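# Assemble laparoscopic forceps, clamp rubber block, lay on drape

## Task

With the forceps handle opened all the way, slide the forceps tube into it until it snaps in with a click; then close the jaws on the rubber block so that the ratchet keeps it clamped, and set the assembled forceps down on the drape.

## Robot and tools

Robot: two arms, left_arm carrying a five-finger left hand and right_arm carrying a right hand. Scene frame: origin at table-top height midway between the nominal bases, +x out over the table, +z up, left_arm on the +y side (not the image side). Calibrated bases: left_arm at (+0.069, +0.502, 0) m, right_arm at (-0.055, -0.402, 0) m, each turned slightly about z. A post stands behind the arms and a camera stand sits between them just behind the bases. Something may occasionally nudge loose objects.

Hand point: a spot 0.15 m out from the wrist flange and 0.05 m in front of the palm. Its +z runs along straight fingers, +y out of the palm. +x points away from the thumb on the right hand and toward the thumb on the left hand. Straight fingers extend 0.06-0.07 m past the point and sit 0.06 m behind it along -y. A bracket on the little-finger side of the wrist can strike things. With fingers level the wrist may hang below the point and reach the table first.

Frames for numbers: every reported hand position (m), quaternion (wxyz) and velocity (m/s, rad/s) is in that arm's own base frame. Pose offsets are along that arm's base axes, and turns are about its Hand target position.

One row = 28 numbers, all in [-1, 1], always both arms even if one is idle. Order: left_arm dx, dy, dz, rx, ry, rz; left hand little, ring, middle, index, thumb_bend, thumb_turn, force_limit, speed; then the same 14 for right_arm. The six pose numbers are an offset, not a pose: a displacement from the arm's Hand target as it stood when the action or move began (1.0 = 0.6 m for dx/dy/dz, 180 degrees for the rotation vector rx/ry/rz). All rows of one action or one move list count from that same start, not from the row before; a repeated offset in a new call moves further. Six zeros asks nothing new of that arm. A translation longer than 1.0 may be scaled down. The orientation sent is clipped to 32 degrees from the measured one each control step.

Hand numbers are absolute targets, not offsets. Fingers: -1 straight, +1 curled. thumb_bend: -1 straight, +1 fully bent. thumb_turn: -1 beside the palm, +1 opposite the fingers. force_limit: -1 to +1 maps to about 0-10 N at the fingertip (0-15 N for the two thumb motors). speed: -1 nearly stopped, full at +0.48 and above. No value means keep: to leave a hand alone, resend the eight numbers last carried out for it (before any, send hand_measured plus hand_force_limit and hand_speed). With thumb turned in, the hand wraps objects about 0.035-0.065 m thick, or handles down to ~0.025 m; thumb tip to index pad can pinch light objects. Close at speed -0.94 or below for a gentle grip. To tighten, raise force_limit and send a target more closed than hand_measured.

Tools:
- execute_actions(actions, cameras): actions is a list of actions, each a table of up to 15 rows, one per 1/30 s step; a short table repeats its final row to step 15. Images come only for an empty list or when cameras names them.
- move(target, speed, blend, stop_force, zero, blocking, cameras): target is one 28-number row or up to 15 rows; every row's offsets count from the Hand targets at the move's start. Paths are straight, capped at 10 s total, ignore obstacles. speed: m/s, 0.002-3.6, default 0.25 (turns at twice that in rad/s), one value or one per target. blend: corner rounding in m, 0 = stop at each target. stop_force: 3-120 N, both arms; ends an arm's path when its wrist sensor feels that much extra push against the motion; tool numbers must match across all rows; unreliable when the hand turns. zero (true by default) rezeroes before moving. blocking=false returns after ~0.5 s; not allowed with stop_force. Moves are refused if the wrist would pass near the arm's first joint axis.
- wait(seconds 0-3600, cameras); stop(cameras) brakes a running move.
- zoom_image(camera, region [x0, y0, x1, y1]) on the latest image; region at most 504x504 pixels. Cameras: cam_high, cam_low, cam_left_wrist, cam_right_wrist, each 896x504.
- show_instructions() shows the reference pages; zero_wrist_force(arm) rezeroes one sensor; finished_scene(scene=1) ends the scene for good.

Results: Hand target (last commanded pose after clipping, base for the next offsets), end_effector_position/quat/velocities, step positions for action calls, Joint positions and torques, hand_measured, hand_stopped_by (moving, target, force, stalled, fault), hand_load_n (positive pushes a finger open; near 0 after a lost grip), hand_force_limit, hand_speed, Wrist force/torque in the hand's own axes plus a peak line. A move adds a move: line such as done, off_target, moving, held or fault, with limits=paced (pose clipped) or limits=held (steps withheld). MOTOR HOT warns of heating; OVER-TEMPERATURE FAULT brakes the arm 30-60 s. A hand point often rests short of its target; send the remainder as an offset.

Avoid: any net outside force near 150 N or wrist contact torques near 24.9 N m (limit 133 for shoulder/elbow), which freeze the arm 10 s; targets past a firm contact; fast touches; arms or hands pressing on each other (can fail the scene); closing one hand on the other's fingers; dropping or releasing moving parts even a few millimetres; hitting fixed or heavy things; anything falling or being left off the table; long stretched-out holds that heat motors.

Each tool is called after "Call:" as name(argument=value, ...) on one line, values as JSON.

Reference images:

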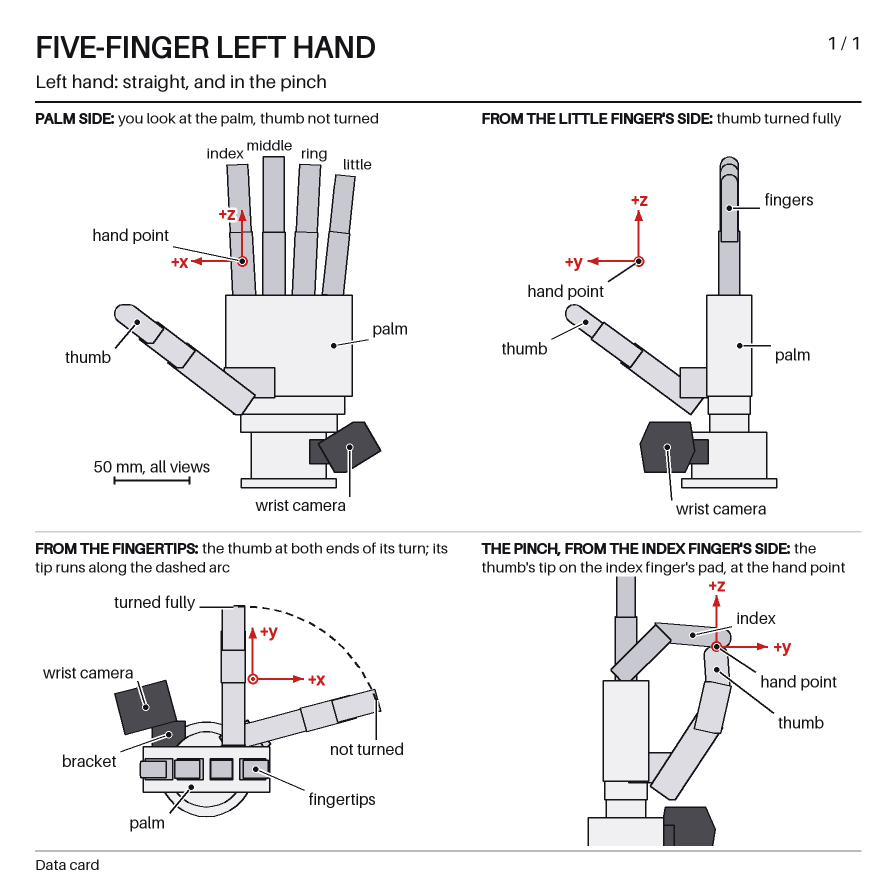

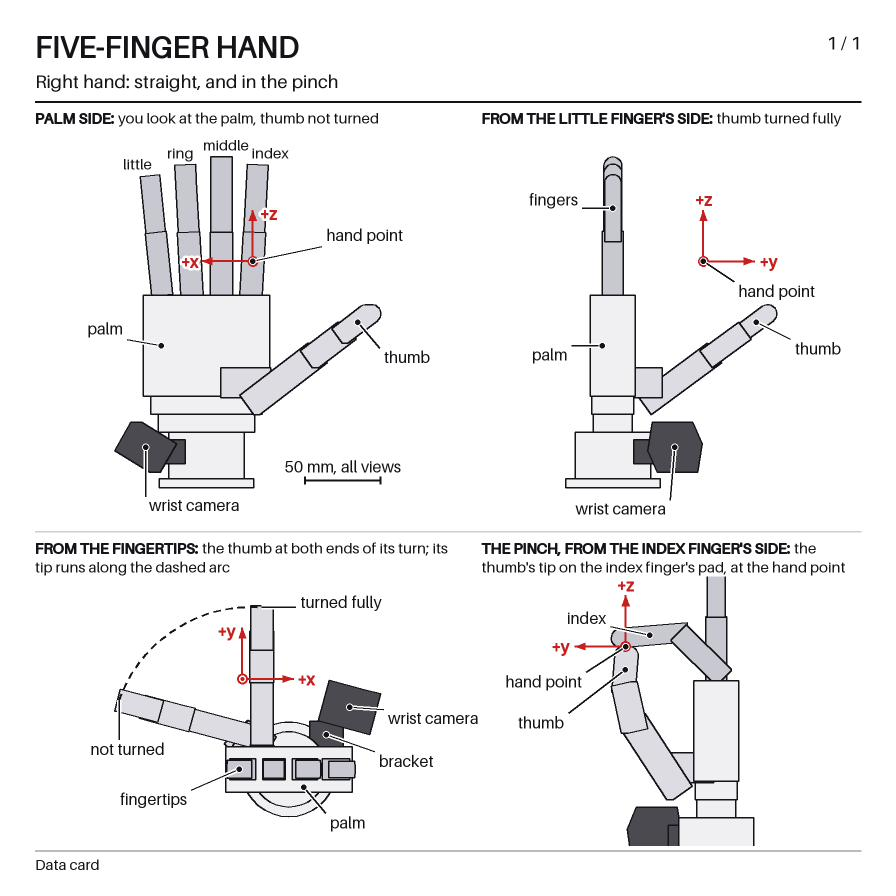

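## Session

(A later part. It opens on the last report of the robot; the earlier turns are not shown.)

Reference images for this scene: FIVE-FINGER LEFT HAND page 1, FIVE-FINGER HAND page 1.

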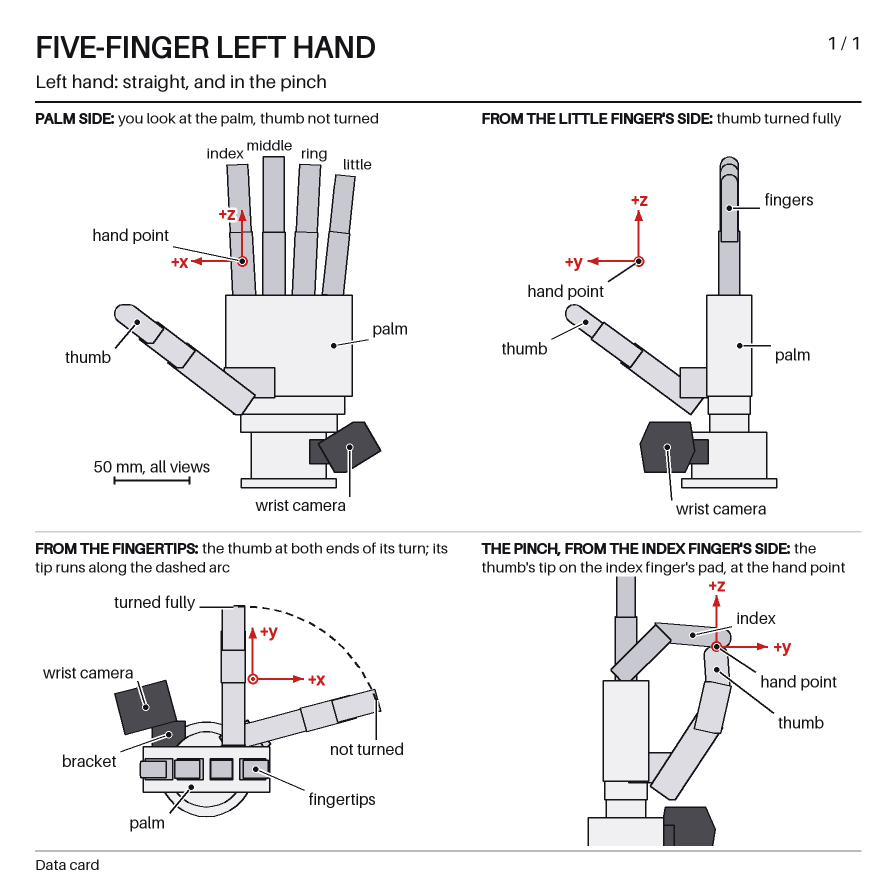

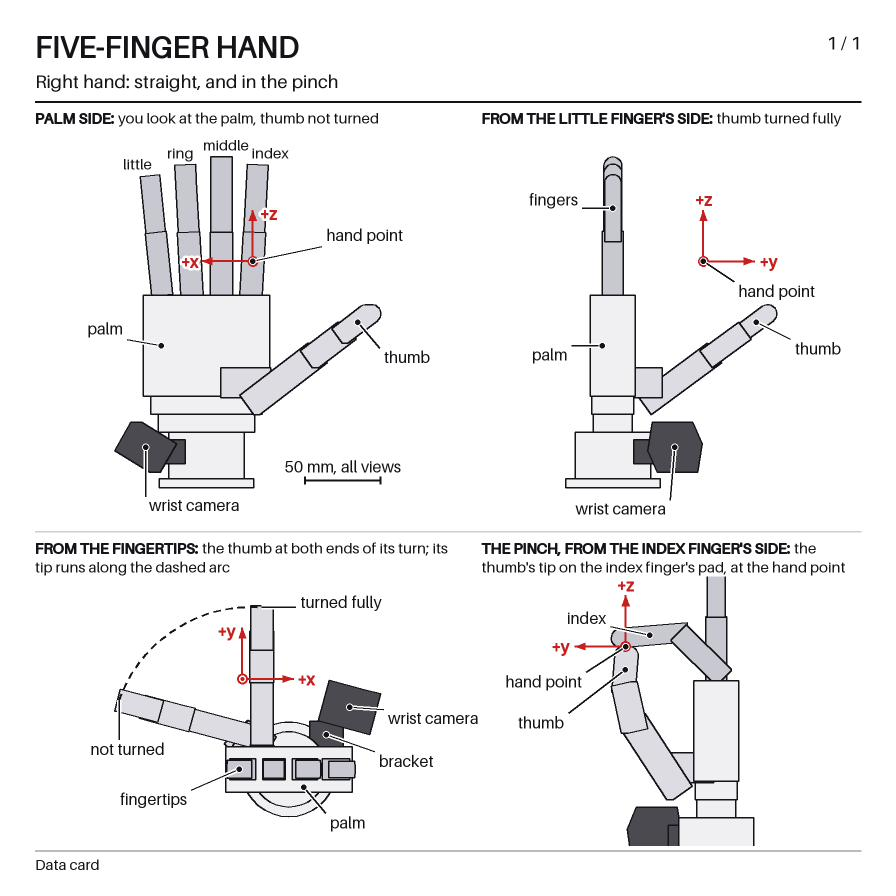

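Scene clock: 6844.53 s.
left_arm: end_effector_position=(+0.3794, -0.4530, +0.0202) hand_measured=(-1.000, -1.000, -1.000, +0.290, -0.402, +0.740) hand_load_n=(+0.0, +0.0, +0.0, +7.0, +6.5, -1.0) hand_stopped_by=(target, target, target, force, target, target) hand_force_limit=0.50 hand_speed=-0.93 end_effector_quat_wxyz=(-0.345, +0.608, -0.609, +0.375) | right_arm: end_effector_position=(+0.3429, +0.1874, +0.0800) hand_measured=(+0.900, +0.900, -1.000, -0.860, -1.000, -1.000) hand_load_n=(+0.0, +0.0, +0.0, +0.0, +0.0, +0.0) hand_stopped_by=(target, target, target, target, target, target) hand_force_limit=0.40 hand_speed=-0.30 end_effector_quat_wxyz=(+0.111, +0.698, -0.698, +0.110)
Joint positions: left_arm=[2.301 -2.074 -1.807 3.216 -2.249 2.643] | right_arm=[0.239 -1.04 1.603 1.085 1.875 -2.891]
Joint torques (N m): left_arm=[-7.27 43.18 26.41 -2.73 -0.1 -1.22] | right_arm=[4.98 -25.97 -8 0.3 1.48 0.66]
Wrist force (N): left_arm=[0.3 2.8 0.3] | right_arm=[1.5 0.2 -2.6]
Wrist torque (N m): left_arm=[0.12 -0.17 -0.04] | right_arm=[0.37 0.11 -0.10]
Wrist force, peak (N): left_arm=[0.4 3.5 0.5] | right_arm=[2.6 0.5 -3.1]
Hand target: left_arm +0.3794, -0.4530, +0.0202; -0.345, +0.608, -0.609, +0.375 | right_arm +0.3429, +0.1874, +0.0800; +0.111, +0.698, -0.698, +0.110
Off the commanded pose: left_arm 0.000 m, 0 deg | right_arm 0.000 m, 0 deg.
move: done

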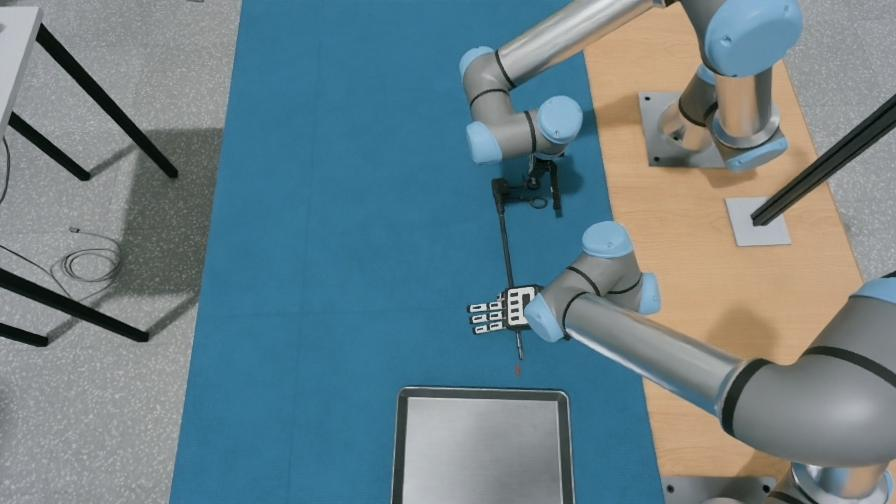

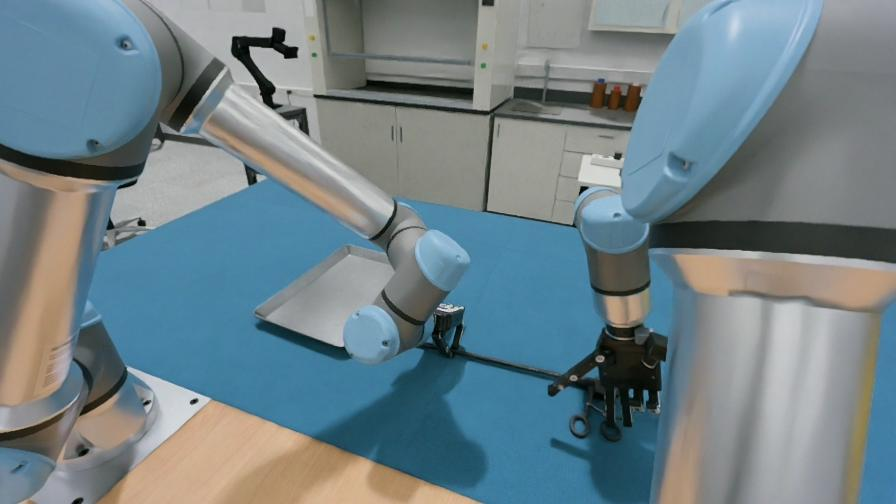

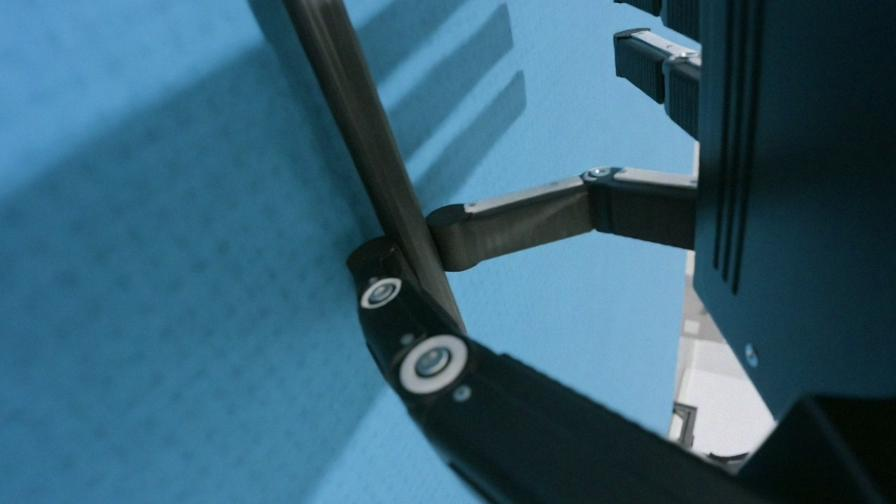

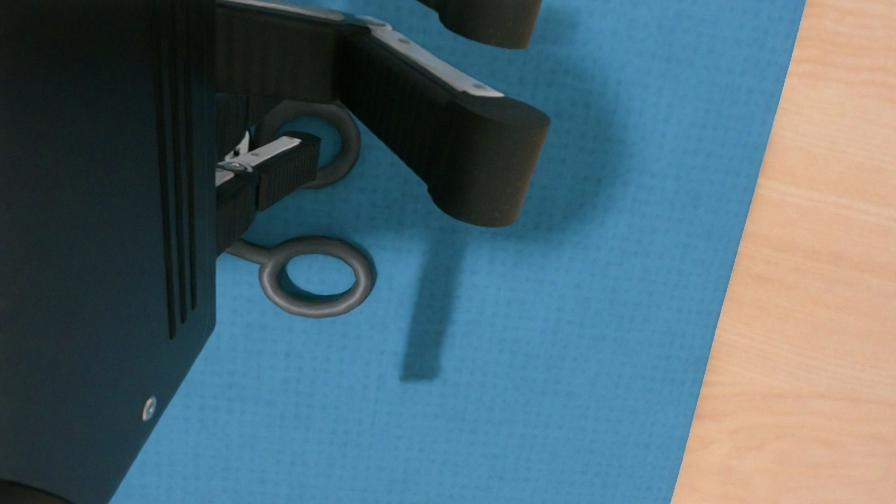

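Call:
move(target=[0,0,0,0,0,0,-1,-1,-1,0.9,-0.4,0.74,0.5,-0.93,0,0,-0.0183,0,0,0,0.9,0.9,-1,-0.86,-1,-1,0.4,-0.3], speed=0.01, stop_force=4, cameras=["cam_low","cam_right_wrist"])

Call:
zoom_image(camera="cam_low", region=[560, 380, 660, 460])

Call:
zoom_image(camera="cam_right_wrist", region=[210, 60, 410, 330])

Scene clock: 6851.80 s.
left_arm: end_effector_position=(+0.3794, -0.4530, +0.0202) hand_measured=(-1.000, -1.000, -1.000, +0.290, -0.402, +0.740) hand_load_n=(+0.0, +0.0, +0.0, +7.0, +6.5, -1.0) hand_stopped_by=(target, target, target, force, target, target) hand_force_limit=0.50 hand_speed=-0.93 end_effector_quat_wxyz=(-0.345, +0.608, -0.609, +0.375) | right_arm: end_effector_position=(+0.3429, +0.1874, +0.0690) hand_measured=(+0.900, +0.900, -1.000, -0.860, -1.000, -1.000) hand_load_n=(+0.0, +0.0, +0.0, +0.0, +0.0, +0.0) hand_stopped_by=(target, target, target, target, target, target) hand_force_limit=0.40 hand_speed=-0.30 end_effector_quat_wxyz=(+0.111, +0.698, -0.698, +0.110)
Joint positions: left_arm=[2.301 -2.074 -1.807 3.216 -2.249 2.643] | right_arm=[0.239 -1.026 1.613 1.061 1.875 -2.891]
Joint torques (N m): left_arm=[-7.22 42.92 26.36 -2.77 -0.12 -1.01] | right_arm=[-6.85 -25.38 -7.24 0.08 -0.03 -1.73]
Wrist force (N): left_arm=[0.2 2.6 0.3] | right_arm=[2.0 0.3 -2.8]
Wrist torque (N m): left_arm=[0.10 -0.18 -0.04] | right_arm=[0.42 0.09 -0.07]
Wrist force, peak (N): left_arm=[0.1 3.3 0.2] | right_arm=[2.3 -0.1 -2.9]
Hand target: left_arm +0.3794, -0.4530, +0.0202; -0.345, +0.608, -0.609, +0.375 | right_arm +0.3429, +0.1874, +0.0690; +0.111, +0.698, -0.698, +0.110
Off the commanded pose: left_arm 0.000 m, 0 deg | right_arm 0.000 m, 0 deg.
move: done

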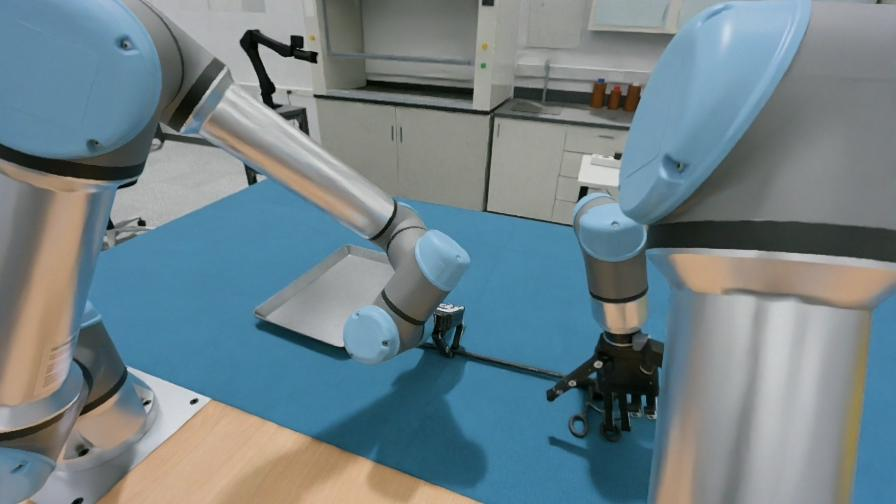

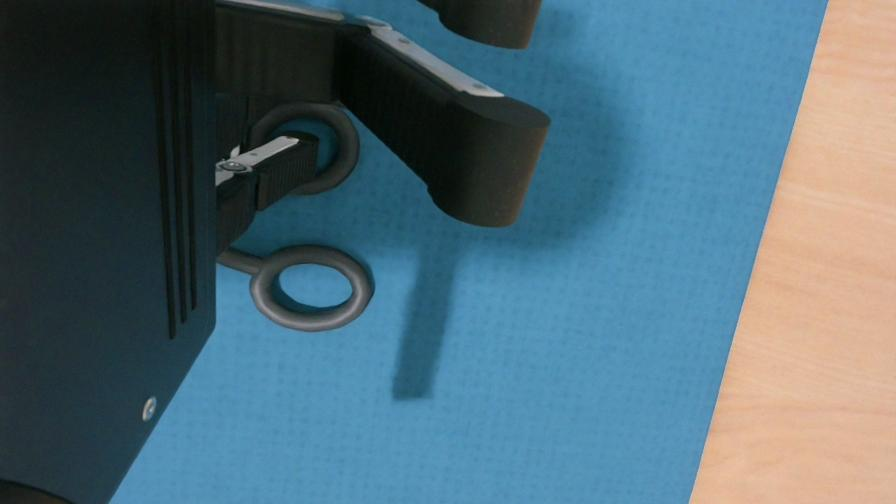

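Scaled by 5.040 from the camera's image (finer frame: 1280x720).

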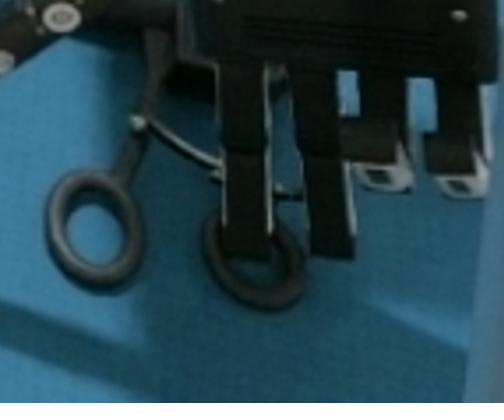

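Scaled by 1.867 from the camera's image (finer frame: 1280x720).

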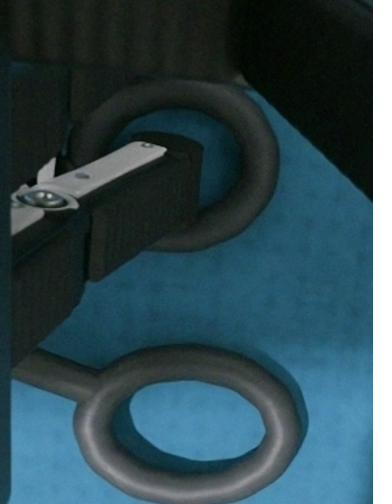

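Call:
move(target=[0,0,0,0,0,0,-1,-1,-1,0.9,-0.4,0.74,0.5,-0.93,0,0,-0.0072,0,0,0,0.9,0.9,-1,-0.86,-1,-1,0.4,-0.3], speed=0.005, stop_force=3, cameras=["cam_low","cam_right_wrist"])

Call:
zoom_image(camera="cam_low", region=[590, 400, 640, 440])

Call:
zoom_image(camera="cam_right_wrist", region=[210, 60, 410, 330])

Scene clock: 6859.67 s.
left_arm: end_effector_position=(+0.3794, -0.4530, +0.0202) hand_measured=(-1.000, -1.000, -1.000, +0.290, -0.402, +0.740) hand_load_n=(+0.0, +0.0, +0.0, +7.0, +6.5, -1.5) hand_stopped_by=(target, target, target, force, target, target) hand_force_limit=0.50 hand_speed=-0.93 end_effector_quat_wxyz=(-0.345, +0.608, -0.609, +0.375) | right_arm: end_effector_position=(+0.3429, +0.1874, +0.0647) hand_measured=(+0.900, +0.900, -1.000, -0.860, -1.000, -1.000) hand_load_n=(+0.0, +0.0, +0.0, -0.5, +0.0, +0.0) hand_stopped_by=(target, target, target, target, target, target) hand_force_limit=0.40 hand_speed=-0.30 end_effector_quat_wxyz=(+0.111, +0.698, -0.698, +0.110)
Joint positions: left_arm=[2.301 -2.074 -1.807 3.216 -2.249 2.643] | right_arm=[0.239 -1.02 1.617 1.051 1.875 -2.891]
Joint torques (N m): left_arm=[-6.8 43.14 25.44 -2.31 -0.26 -1.02] | right_arm=[-6.86 -24.44 -7.18 -0.25 -0.08 -1.82]
Wrist force (N): left_arm=[-0.8 2.6 0.6] | right_arm=[4.4 0.1 -4.7]
Wrist torque (N m): left_arm=[0.11 -0.13 -0.04] | right_arm=[0.51 0.07 0.05]
Wrist force, peak (N): left_arm=[0.3 3.3 0.2] | right_arm=[4.4 -0.1 -5.0]
Hand target: left_arm +0.3794, -0.4530, +0.0202; -0.345, +0.608, -0.609, +0.375 | right_arm +0.3429, +0.1874, +0.0647; +0.111, +0.698, -0.698, +0.110
Off the commanded pose: left_arm 0.000 m, 0 deg | right_arm 0.000 m, 0 deg.
move: done

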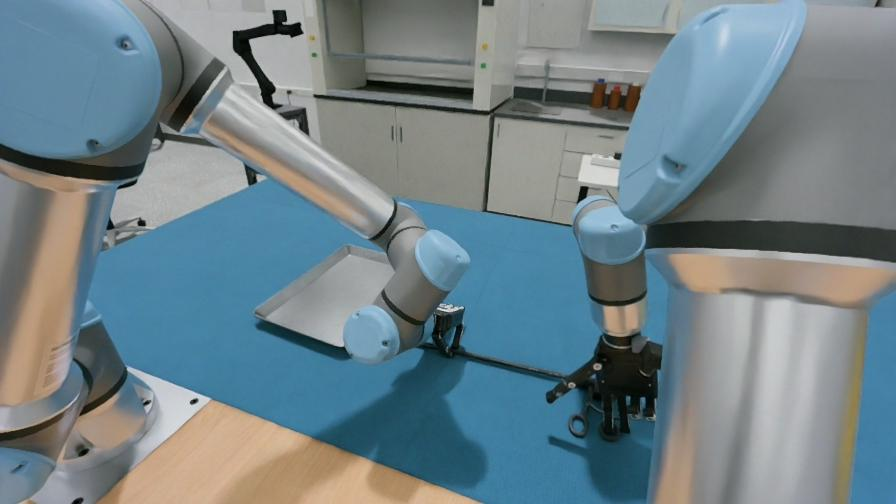

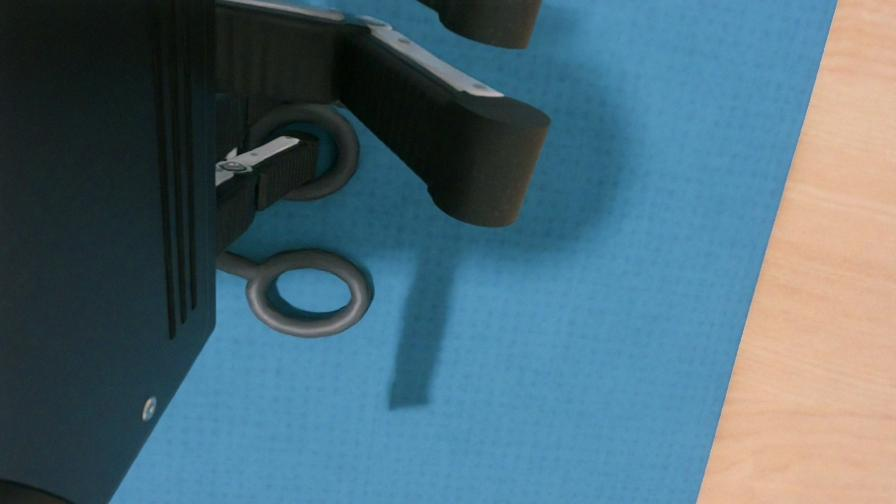

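Scaled by 10.080 from the camera's image (finer frame: 1280x720).

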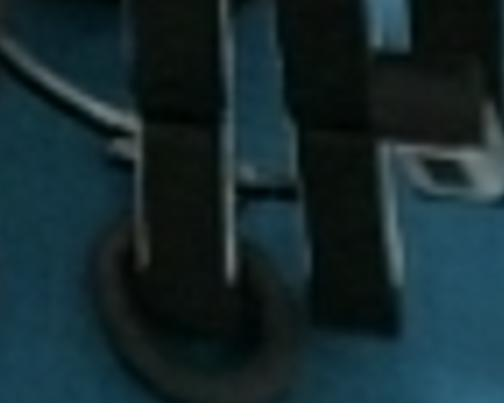

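Scaled by 1.867 from the camera's image (finer frame: 1280x720).

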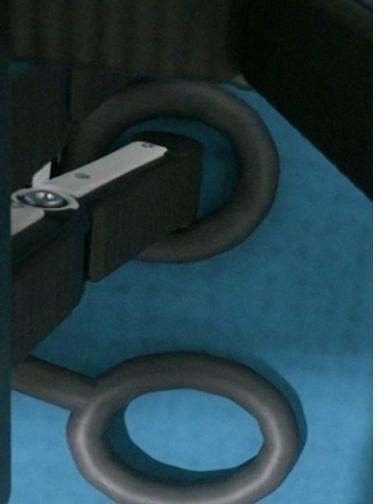

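Call:
move(target=[0,0,0,0,0,0,-1,-1,-1,0.9,-0.4,0.74,0.5,-0.93,0,0,0.001,0,0,0,0.9,0.9,-1,-0.86,-1,-1,0.4,-0.3], speed=0.01)

Call:
execute_actions(actions=[[[0,0,0,0,0,0,-1,-1,-1,0.9,-0.4,0.74,0.5,-0.93,0,0,0,0,0,0,0.9,0.9,-1,-0.6,-1,-1,0,-0.9]]])

Call:
wait(seconds=3, cameras=["cam_low","cam_right_wrist"])

Call:
zoom_image(camera="cam_low", region=[590, 400, 640, 440])

Call:
zoom_image(camera="cam_right_wrist", region=[210, 60, 410, 330])

Scene clock: 6874.37 s.
left_arm: end_effector_position=(+0.3794, -0.4530, +0.0202) hand_measured=(-1.000, -1.000, -1.000, +0.290, -0.402, +0.740) hand_load_n=(+0.0, +0.0, +0.0, +7.0, +6.5, -1.5) hand_stopped_by=(target, target, target, force, target, target) hand_force_limit=0.50 hand_speed=-0.93 end_effector_quat_wxyz=(-0.345, +0.608, -0.609, +0.375) | right_arm: end_effector_position=(+0.3429, +0.1874, +0.0652) hand_measured=(+0.900, +0.900, -1.000, -0.860, -1.000, -1.000) hand_load_n=(+0.0, +0.0, +0.0, +0.0, +0.0, +0.0) hand_stopped_by=(target, target, target, target, target, target) hand_force_limit=0.40 hand_speed=-0.30 end_effector_quat_wxyz=(+0.111, +0.698, -0.698, +0.110)
Joint positions: left_arm=[2.301 -2.074 -1.807 3.216 -2.249 2.643] | right_arm=[0.239 -1.021 1.616 1.053 1.875 -2.891]
Joint torques (N m): left_arm=[-5.54 43.95 21.69 1.03 -0.59 -1] | right_arm=[-6.5 -48.75 -20.12 4.72 -0.26 -1.92]
Wrist force (N): left_arm=[-1.0 2.6 0.7] | right_arm=[2.6 0.5 -2.5]
Wrist torque (N m): left_arm=[0.11 -0.10 -0.04] | right_arm=[0.40 0.11 -0.04]
Wrist force, peak (N): left_arm=[-1.0 3.0 0.8] | right_arm=[4.3 -0.5 -5.3]
Hand target: left_arm +0.3794, -0.4530, +0.0202; -0.345, +0.608, -0.609, +0.375 | right_arm +0.3429, +0.1874, +0.0653; +0.111, +0.698, -0.698, +0.110
Off the commanded pose: left_arm 0.000 m, 0 deg | right_arm 0.000 m, 0 deg.
move: done

Scene clock: 6875.57 s.
left_arm: end_effector_position=(+0.3794, -0.4530, +0.0202) hand_measured=(-1.000, -1.000, -1.000, +0.290, -0.402, +0.740) hand_load_n=(+0.0, +0.0, -0.5, +7.0, +5.5, -2.5) hand_stopped_by=(target, target, target, force, target, target) hand_force_limit=0.50 hand_speed=-0.93 end_effector_quat_wxyz=(-0.345, +0.608, -0.609, +0.375) | right_arm: end_effector_position=(+0.3429, +0.1874, +0.0653) hand_measured=(+0.900, +0.900, -1.000, -0.600, -1.000, -1.000) hand_load_n=(+0.0, +0.0, -2.5, +2.5, +0.0, +0.0) hand_stopped_by=(target, target, target, target, target, target) hand_force_limit=0.00 hand_speed=-0.90 end_effector_quat_wxyz=(+0.111, +0.698, -0.698, +0.110)
Joint positions: left_arm=[2.301 -2.074 -1.807 3.216 -2.249 2.643] | right_arm=[0.239 -1.021 1.616 1.053 1.875 -2.891]
Joint torques (N m): left_arm=[-6.79 42.98 22.75 1.23 -0.74 -0.95] | right_arm=[-6.13 -45.46 -18.42 3.85 -0.14 -1.9]
Wrist force (N): left_arm=[-1.9 1.6 0.5] | right_arm=[5.2 -0.9 -6.4]
Wrist torque (N m): left_arm=[0.00 -0.07 0.00] | right_arm=[0.50 0.11 0.11]
Wrist force, peak (N): left_arm=[0.1 3.2 0.2] | right_arm=[5.2 -0.9 -6.6]
Hand target: left_arm +0.3794, -0.4530, +0.0202; -0.345, +0.608, -0.609, +0.375 | right_arm +0.3429, +0.1874, +0.0653; +0.111, +0.698, -0.698, +0.110
Off the commanded pose: left_arm 0.000 m, 0 deg | right_arm 0.000 m, 0 deg.
Step readings (end_effector_position of left_arm | right_arm):
0: (+0.3794, -0.4530, +0.0202) | (+0.3429, +0.1874, +0.0652)
1: (+0.3794, -0.4530, +0.0202) | (+0.3429, +0.1874, +0.0652)
2: (+0.3794, -0.4530, +0.0202) | (+0.3429, +0.1874, +0.0652)
4: (+0.3794, -0.4530, +0.0202) | (+0.3429, +0.1874, +0.0652)
8: (+0.3794, -0.4530, +0.0202) | (+0.3429, +0.1874, +0.0653)
15: (+0.3794, -0.4530, +0.0202) | (+0.3429, +0.1874, +0.0653)

Scene clock: 6878.57 s.
left_arm: end_effector_position=(+0.3794, -0.4530, +0.0202) hand_measured=(-1.000, -1.000, -1.000, +0.290, -0.402, +0.740) hand_load_n=(+0.0, +0.0, +0.0, +7.0, +6.0, -2.5) hand_stopped_by=(target, target, target, force, target, target) hand_force_limit=0.50 hand_speed=-0.93 end_effector_quat_wxyz=(-0.345, +0.608, -0.609, +0.375) | right_arm: end_effector_position=(+0.3429, +0.1874, +0.0653) hand_measured=(+0.900, +0.900, -1.000, -0.600, -1.000, -1.000) hand_load_n=(+0.0, +0.0, -3.0, +2.0, +0.0, +0.0) hand_stopped_by=(target, target, target, target, target, target) hand_force_limit=0.00 hand_speed=-0.90 end_effector_quat_wxyz=(+0.111, +0.698, -0.698, +0.110)
Joint positions: left_arm=[2.301 -2.074 -1.807 3.216 -2.249 2.643] | right_arm=[0.239 -1.021 1.616 1.053 1.875 -2.891]
Joint torques (N m): left_arm=[-6.66 42.77 21.3 1.05 -0.57 -0.97] | right_arm=[-6.56 -32.52 -13.47 0.33 -0.18 -1.92]
Wrist force (N): left_arm=[-1.9 2.0 0.4] | right_arm=[5.2 -1.0 -6.4]
Wrist torque (N m): left_arm=[0.07 -0.07 -0.01] | right_arm=[0.49 0.10 0.11]
Wrist force, peak (N): left_arm=[-2.2 2.0 0.7] | right_arm=[5.3 -0.8 -6.8]
Hand target: left_arm +0.3794, -0.4530, +0.0202; -0.345, +0.608, -0.609, +0.375 | right_arm +0.3429, +0.1874, +0.0653; +0.111, +0.698, -0.698, +0.110
Off the commanded pose: left_arm 0.000 m, 0 deg | right_arm 0.000 m, 0 deg.
wait: 3.00 s; at rest by 0.17 s

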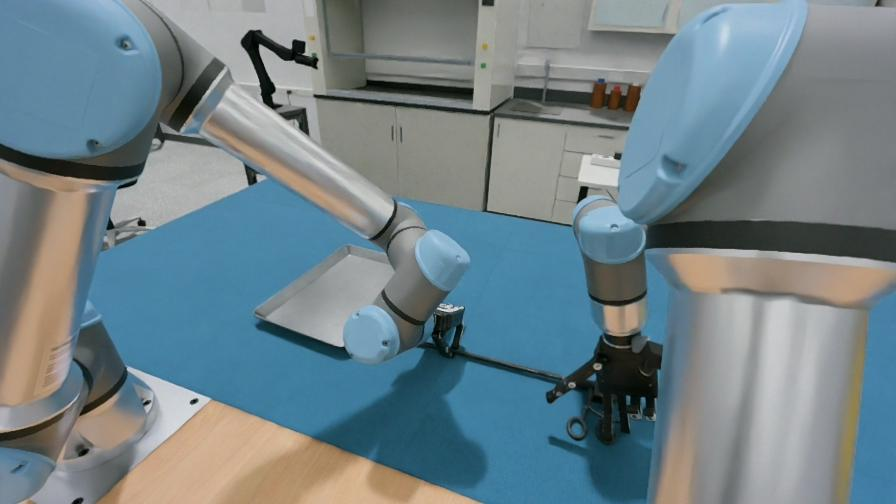

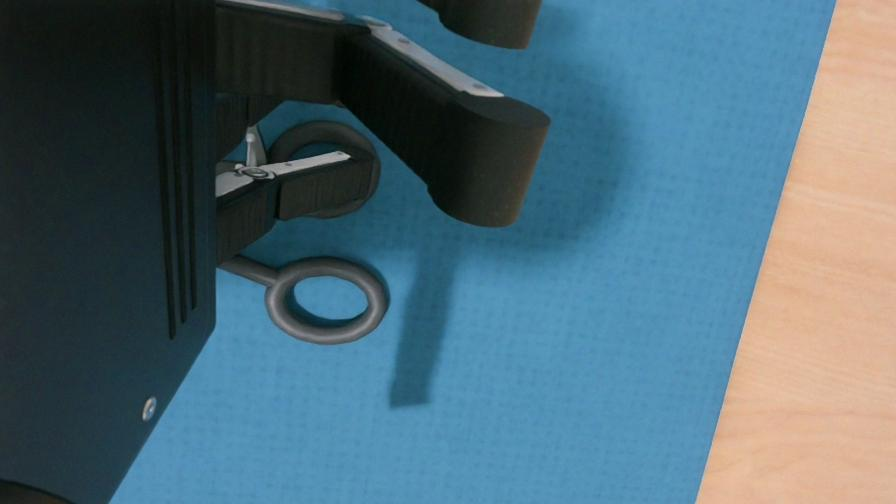

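Scaled by 10.080 from the camera's image (finer frame: 1280x720).

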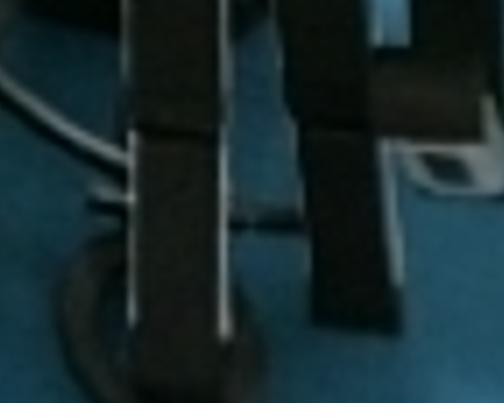

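Scaled by 1.867 from the camera's image (finer frame: 1280x720).

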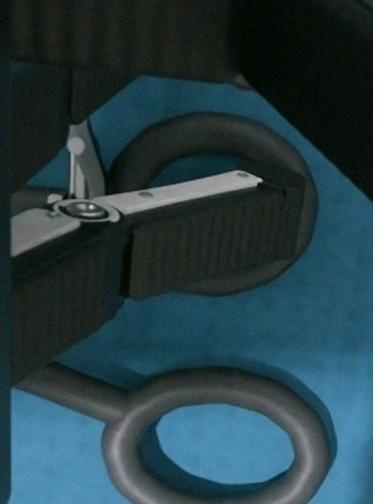

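Call:
execute_actions(actions=[[[0,0,0,0,0,0,-1,-1,-1,0.9,-0.4,0.74,0.5,-0.93,0,0,0,0,0,0,0.9,0.9,-1,-0.5,-1,-1,0.5,-0.9]]])

Call:
wait(seconds=3, cameras=["cam_low","cam_right_wrist"])

Call:
zoom_image(camera="cam_low", region=[590, 400, 640, 440])

Call:
zoom_image(camera="cam_right_wrist", region=[210, 60, 410, 330])

Scene clock: 6886.80 s.
left_arm: end_effector_position=(+0.3794, -0.4530, +0.0202) hand_measured=(-1.000, -1.000, -1.000, +0.290, -0.402, +0.740) hand_load_n=(+0.0, +0.0, +0.0, +6.5, +6.5, -1.5) hand_stopped_by=(target, target, target, force, target, target) hand_force_limit=0.50 hand_speed=-0.93 end_effector_quat_wxyz=(-0.345, +0.608, -0.609, +0.375) | right_arm: end_effector_position=(+0.3429, +0.1874, +0.0652) hand_measured=(+0.900, +0.900, -1.000, -0.500, -1.000, -1.000) hand_load_n=(+0.0, +0.0, +0.0, +0.0, +0.0, +0.0) hand_stopped_by=(target, target, target, target, target, target) hand_force_limit=0.50 hand_speed=-0.90 end_effector_quat_wxyz=(+0.111, +0.698, -0.698, +0.110)
Joint positions: left_arm=[2.301 -2.074 -1.807 3.216 -2.249 2.643] | right_arm=[0.239 -1.021 1.616 1.053 1.875 -2.891]
Joint torques (N m): left_arm=[-6.83 42.15 19.05 1.08 -0.83 -0.94] | right_arm=[-6.14 -27.27 -8.08 0.27 -0.27 -1.85]
Wrist force (N): left_arm=[0.9 3.1 0.3] | right_arm=[1.3 0.4 -2.5]
Wrist torque (N m): left_arm=[0.16 -0.29 0.01] | right_arm=[0.39 0.16 -0.10]
Wrist force, peak (N): left_arm=[0.5 3.3 0.2] | right_arm=[5.5 -1.3 -6.5]
Hand target: left_arm +0.3794, -0.4530, +0.0202; -0.345, +0.608, -0.609, +0.375 | right_arm +0.3429, +0.1874, +0.0653; +0.111, +0.698, -0.698, +0.110
Off the commanded pose: left_arm 0.000 m, 0 deg | right_arm 0.000 m, 0 deg.
Step readings (end_effector_position of left_arm | right_arm):
0: (+0.3794, -0.4530, +0.0202) | (+0.3429, +0.1874, +0.0653)
1: (+0.3794, -0.4530, +0.0202) | (+0.3429, +0.1874, +0.0653)
2: (+0.3794, -0.4530, +0.0202) | (+0.3429, +0.1874, +0.0653)
4: (+0.3794, -0.4530, +0.0202) | (+0.3429, +0.1874, +0.0653)
8: (+0.3794, -0.4530, +0.0202) | (+0.3429, +0.1874, +0.0652)
15: (+0.3794, -0.4530, +0.0202) | (+0.3429, +0.1874, +0.0652)

Scene clock: 6889.80 s.
left_arm: end_effector_position=(+0.3794, -0.4530, +0.0202) hand_measured=(-1.000, -1.000, -1.000, +0.290, -0.402, +0.740) hand_load_n=(+0.0, +0.0, +0.0, +7.0, +6.5, -1.5) hand_stopped_by=(target, target, target, force, target, target) hand_force_limit=0.50 hand_speed=-0.93 end_effector_quat_wxyz=(-0.345, +0.608, -0.609, +0.375) | right_arm: end_effector_position=(+0.3429, +0.1874, +0.0652) hand_measured=(+0.900, +0.900, -1.000, -0.500, -1.000, -1.000) hand_load_n=(+0.0, +0.0, +0.0, +0.0, +0.0, -0.5) hand_stopped_by=(target, target, target, target, target, target) hand_force_limit=0.50 hand_speed=-0.90 end_effector_quat_wxyz=(+0.111, +0.698, -0.698, +0.110)
Joint positions: left_arm=[2.301 -2.074 -1.807 3.216 -2.249 2.643] | right_arm=[0.239 -1.021 1.616 1.053 1.875 -2.891]
Joint torques (N m): left_arm=[-6.69 41.28 19.42 0.97 -0.99 -0.54] | right_arm=[-5.56 -37.32 -8.02 0.51 -0.19 -2.01]
Wrist force (N): left_arm=[0.7 3.0 0.4] | right_arm=[1.3 0.4 -2.5]
Wrist torque (N m): left_arm=[0.15 -0.26 -0.01] | right_arm=[0.38 0.17 -0.11]
Wrist force, peak (N): left_arm=[0.7 3.3 0.6] | right_arm=[1.2 0.4 -3.0]
Hand target: left_arm +0.3794, -0.4530, +0.0202; -0.345, +0.608, -0.609, +0.375 | right_arm +0.3429, +0.1874, +0.0653; +0.111, +0.698, -0.698, +0.110
Off the commanded pose: left_arm 0.000 m, 0 deg | right_arm 0.000 m, 0 deg.
wait: 3.00 s; at rest by 0.17 s

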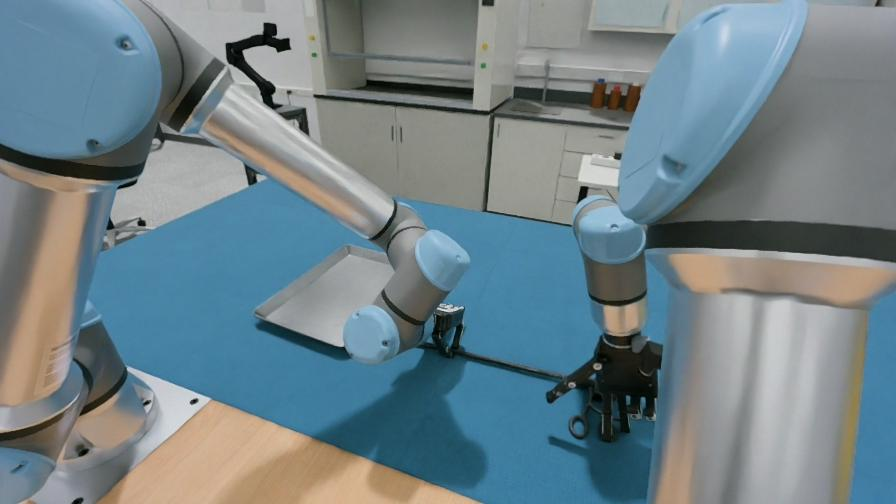

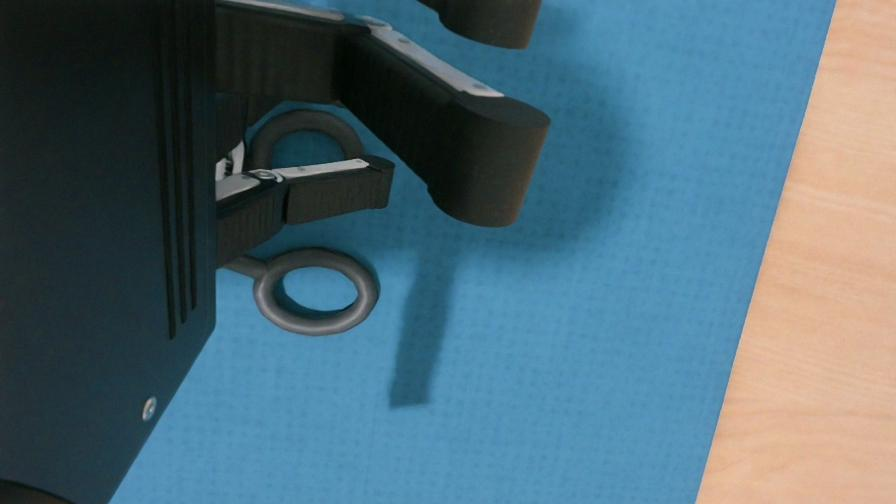

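Scaled by 10.080 from the camera's image (finer frame: 1280x720).

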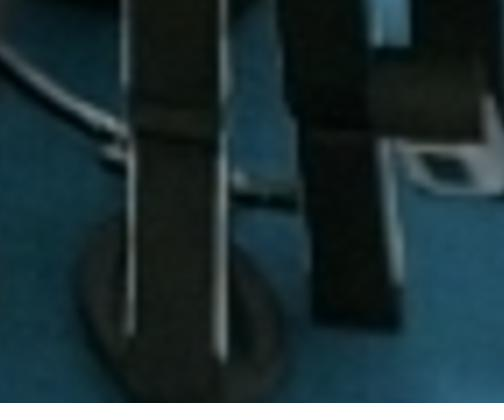

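Scaled by 1.867 from the camera's image (finer frame: 1280x720).

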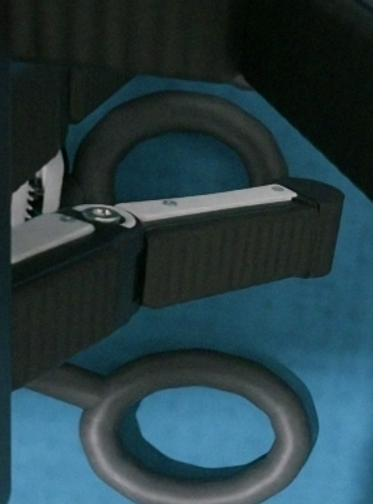

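Call:
move(target=[[0,0,0,0,0,0,-1,-1,-1,0.9,-0.4,0.74,0.5,-0.93,0,0,0.025,0,0,0,0.9,0.9,-1,-0.5,-1,-1,0.5,-0.9],[0,0,0,0,0,0,-1,-1,-1,0.9,-0.4,0.74,0.5,-0.93,0,0,0.025,0,0,0,0.9,0.9,-1,-0.86,-1,-1,0.5,-0.5]], speed=0.03, cameras=["cam_low","cam_right_wrist"])

Call:
zoom_image(camera="cam_low", region=[560, 380, 660, 460])

Call:
zoom_image(camera="cam_right_wrist", region=[210, 60, 410, 330])

Scene clock: 6908.67 s.
left_arm: end_effector_position=(+0.3794, -0.4530, +0.0202) hand_measured=(-1.000, -1.000, -1.000, +0.290, -0.402, +0.740) hand_load_n=(+0.0, +0.0, +0.0, +7.0, +6.5, -1.5) hand_stopped_by=(target, target, target, force, target, target) hand_force_limit=0.50 hand_speed=-0.93 end_effector_quat_wxyz=(-0.345, +0.608, -0.609, +0.375) | right_arm: end_effector_position=(+0.3429, +0.1874, +0.0803) hand_measured=(+0.900, +0.900, -1.000, -0.860, -1.000, -1.000) hand_load_n=(+0.0, +0.0, +0.0, +0.0, +0.0, +0.0) hand_stopped_by=(target, target, target, target, target, target) hand_force_limit=0.50 hand_speed=-0.50 end_effector_quat_wxyz=(+0.111, +0.698, -0.698, +0.110)
Joint positions: left_arm=[2.301 -2.074 -1.807 3.216 -2.249 2.643] | right_arm=[0.239 -1.041 1.603 1.085 1.875 -2.891]
Joint torques (N m): left_arm=[-7.27 41.39 16.95 1.04 -0.74 -0.7] | right_arm=[-6.8 -48.26 -20.44 4.66 -0.55 -1.23]
Wrist force (N): left_arm=[0.6 2.8 0.4] | right_arm=[1.1 -0.1 -2.7]
Wrist torque (N m): left_arm=[0.11 -0.24 -0.01] | right_arm=[0.32 0.19 -0.13]
Wrist force, peak (N): left_arm=[1.0 3.5 0.3] | right_arm=[1.2 0.2 -3.0]
Hand target: left_arm +0.3794, -0.4530, +0.0202; -0.345, +0.608, -0.609, +0.375 | right_arm +0.3429, +0.1874, +0.0803; +0.111, +0.698, -0.698, +0.110
Off the commanded pose: left_arm 0.000 m, 0 deg | right_arm 0.000 m, 0 deg.
move: done

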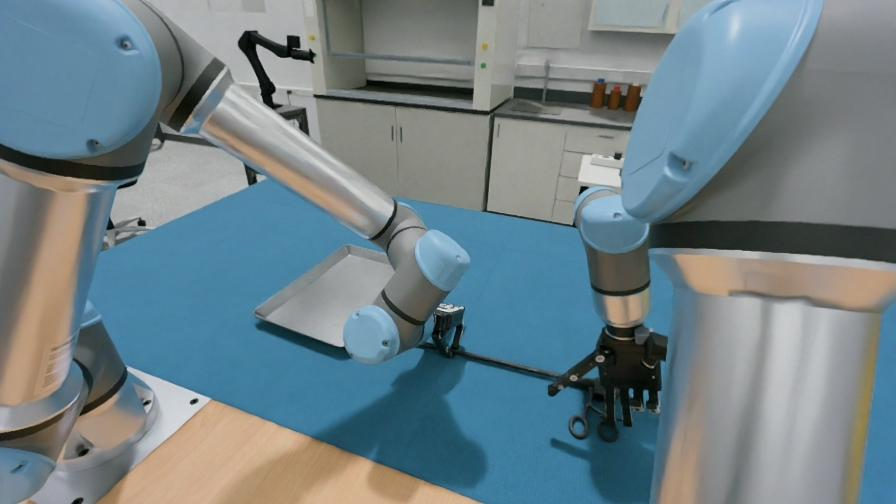

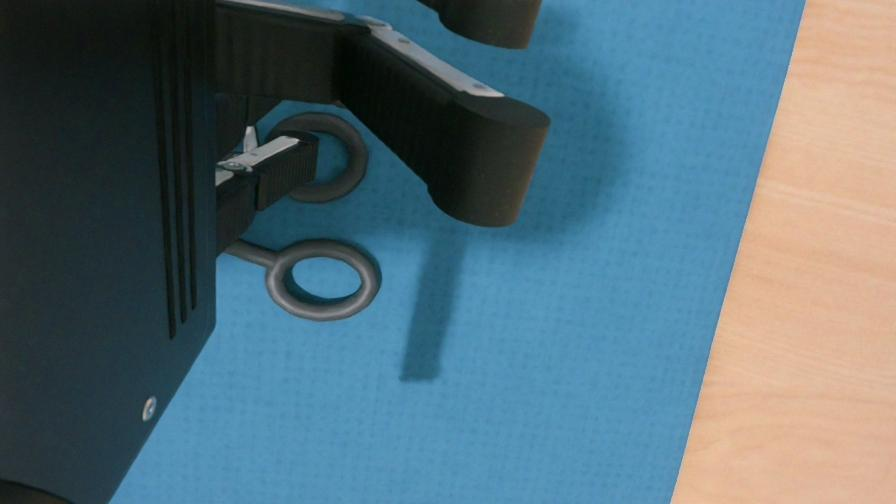

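Scaled by 5.040 from the camera's image (finer frame: 1280x720).

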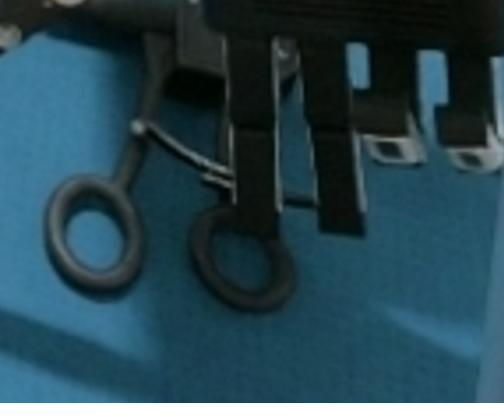

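Scaled by 1.867 from the camera's image (finer frame: 1280x720).

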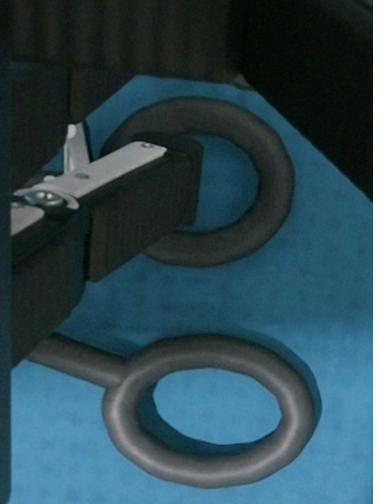

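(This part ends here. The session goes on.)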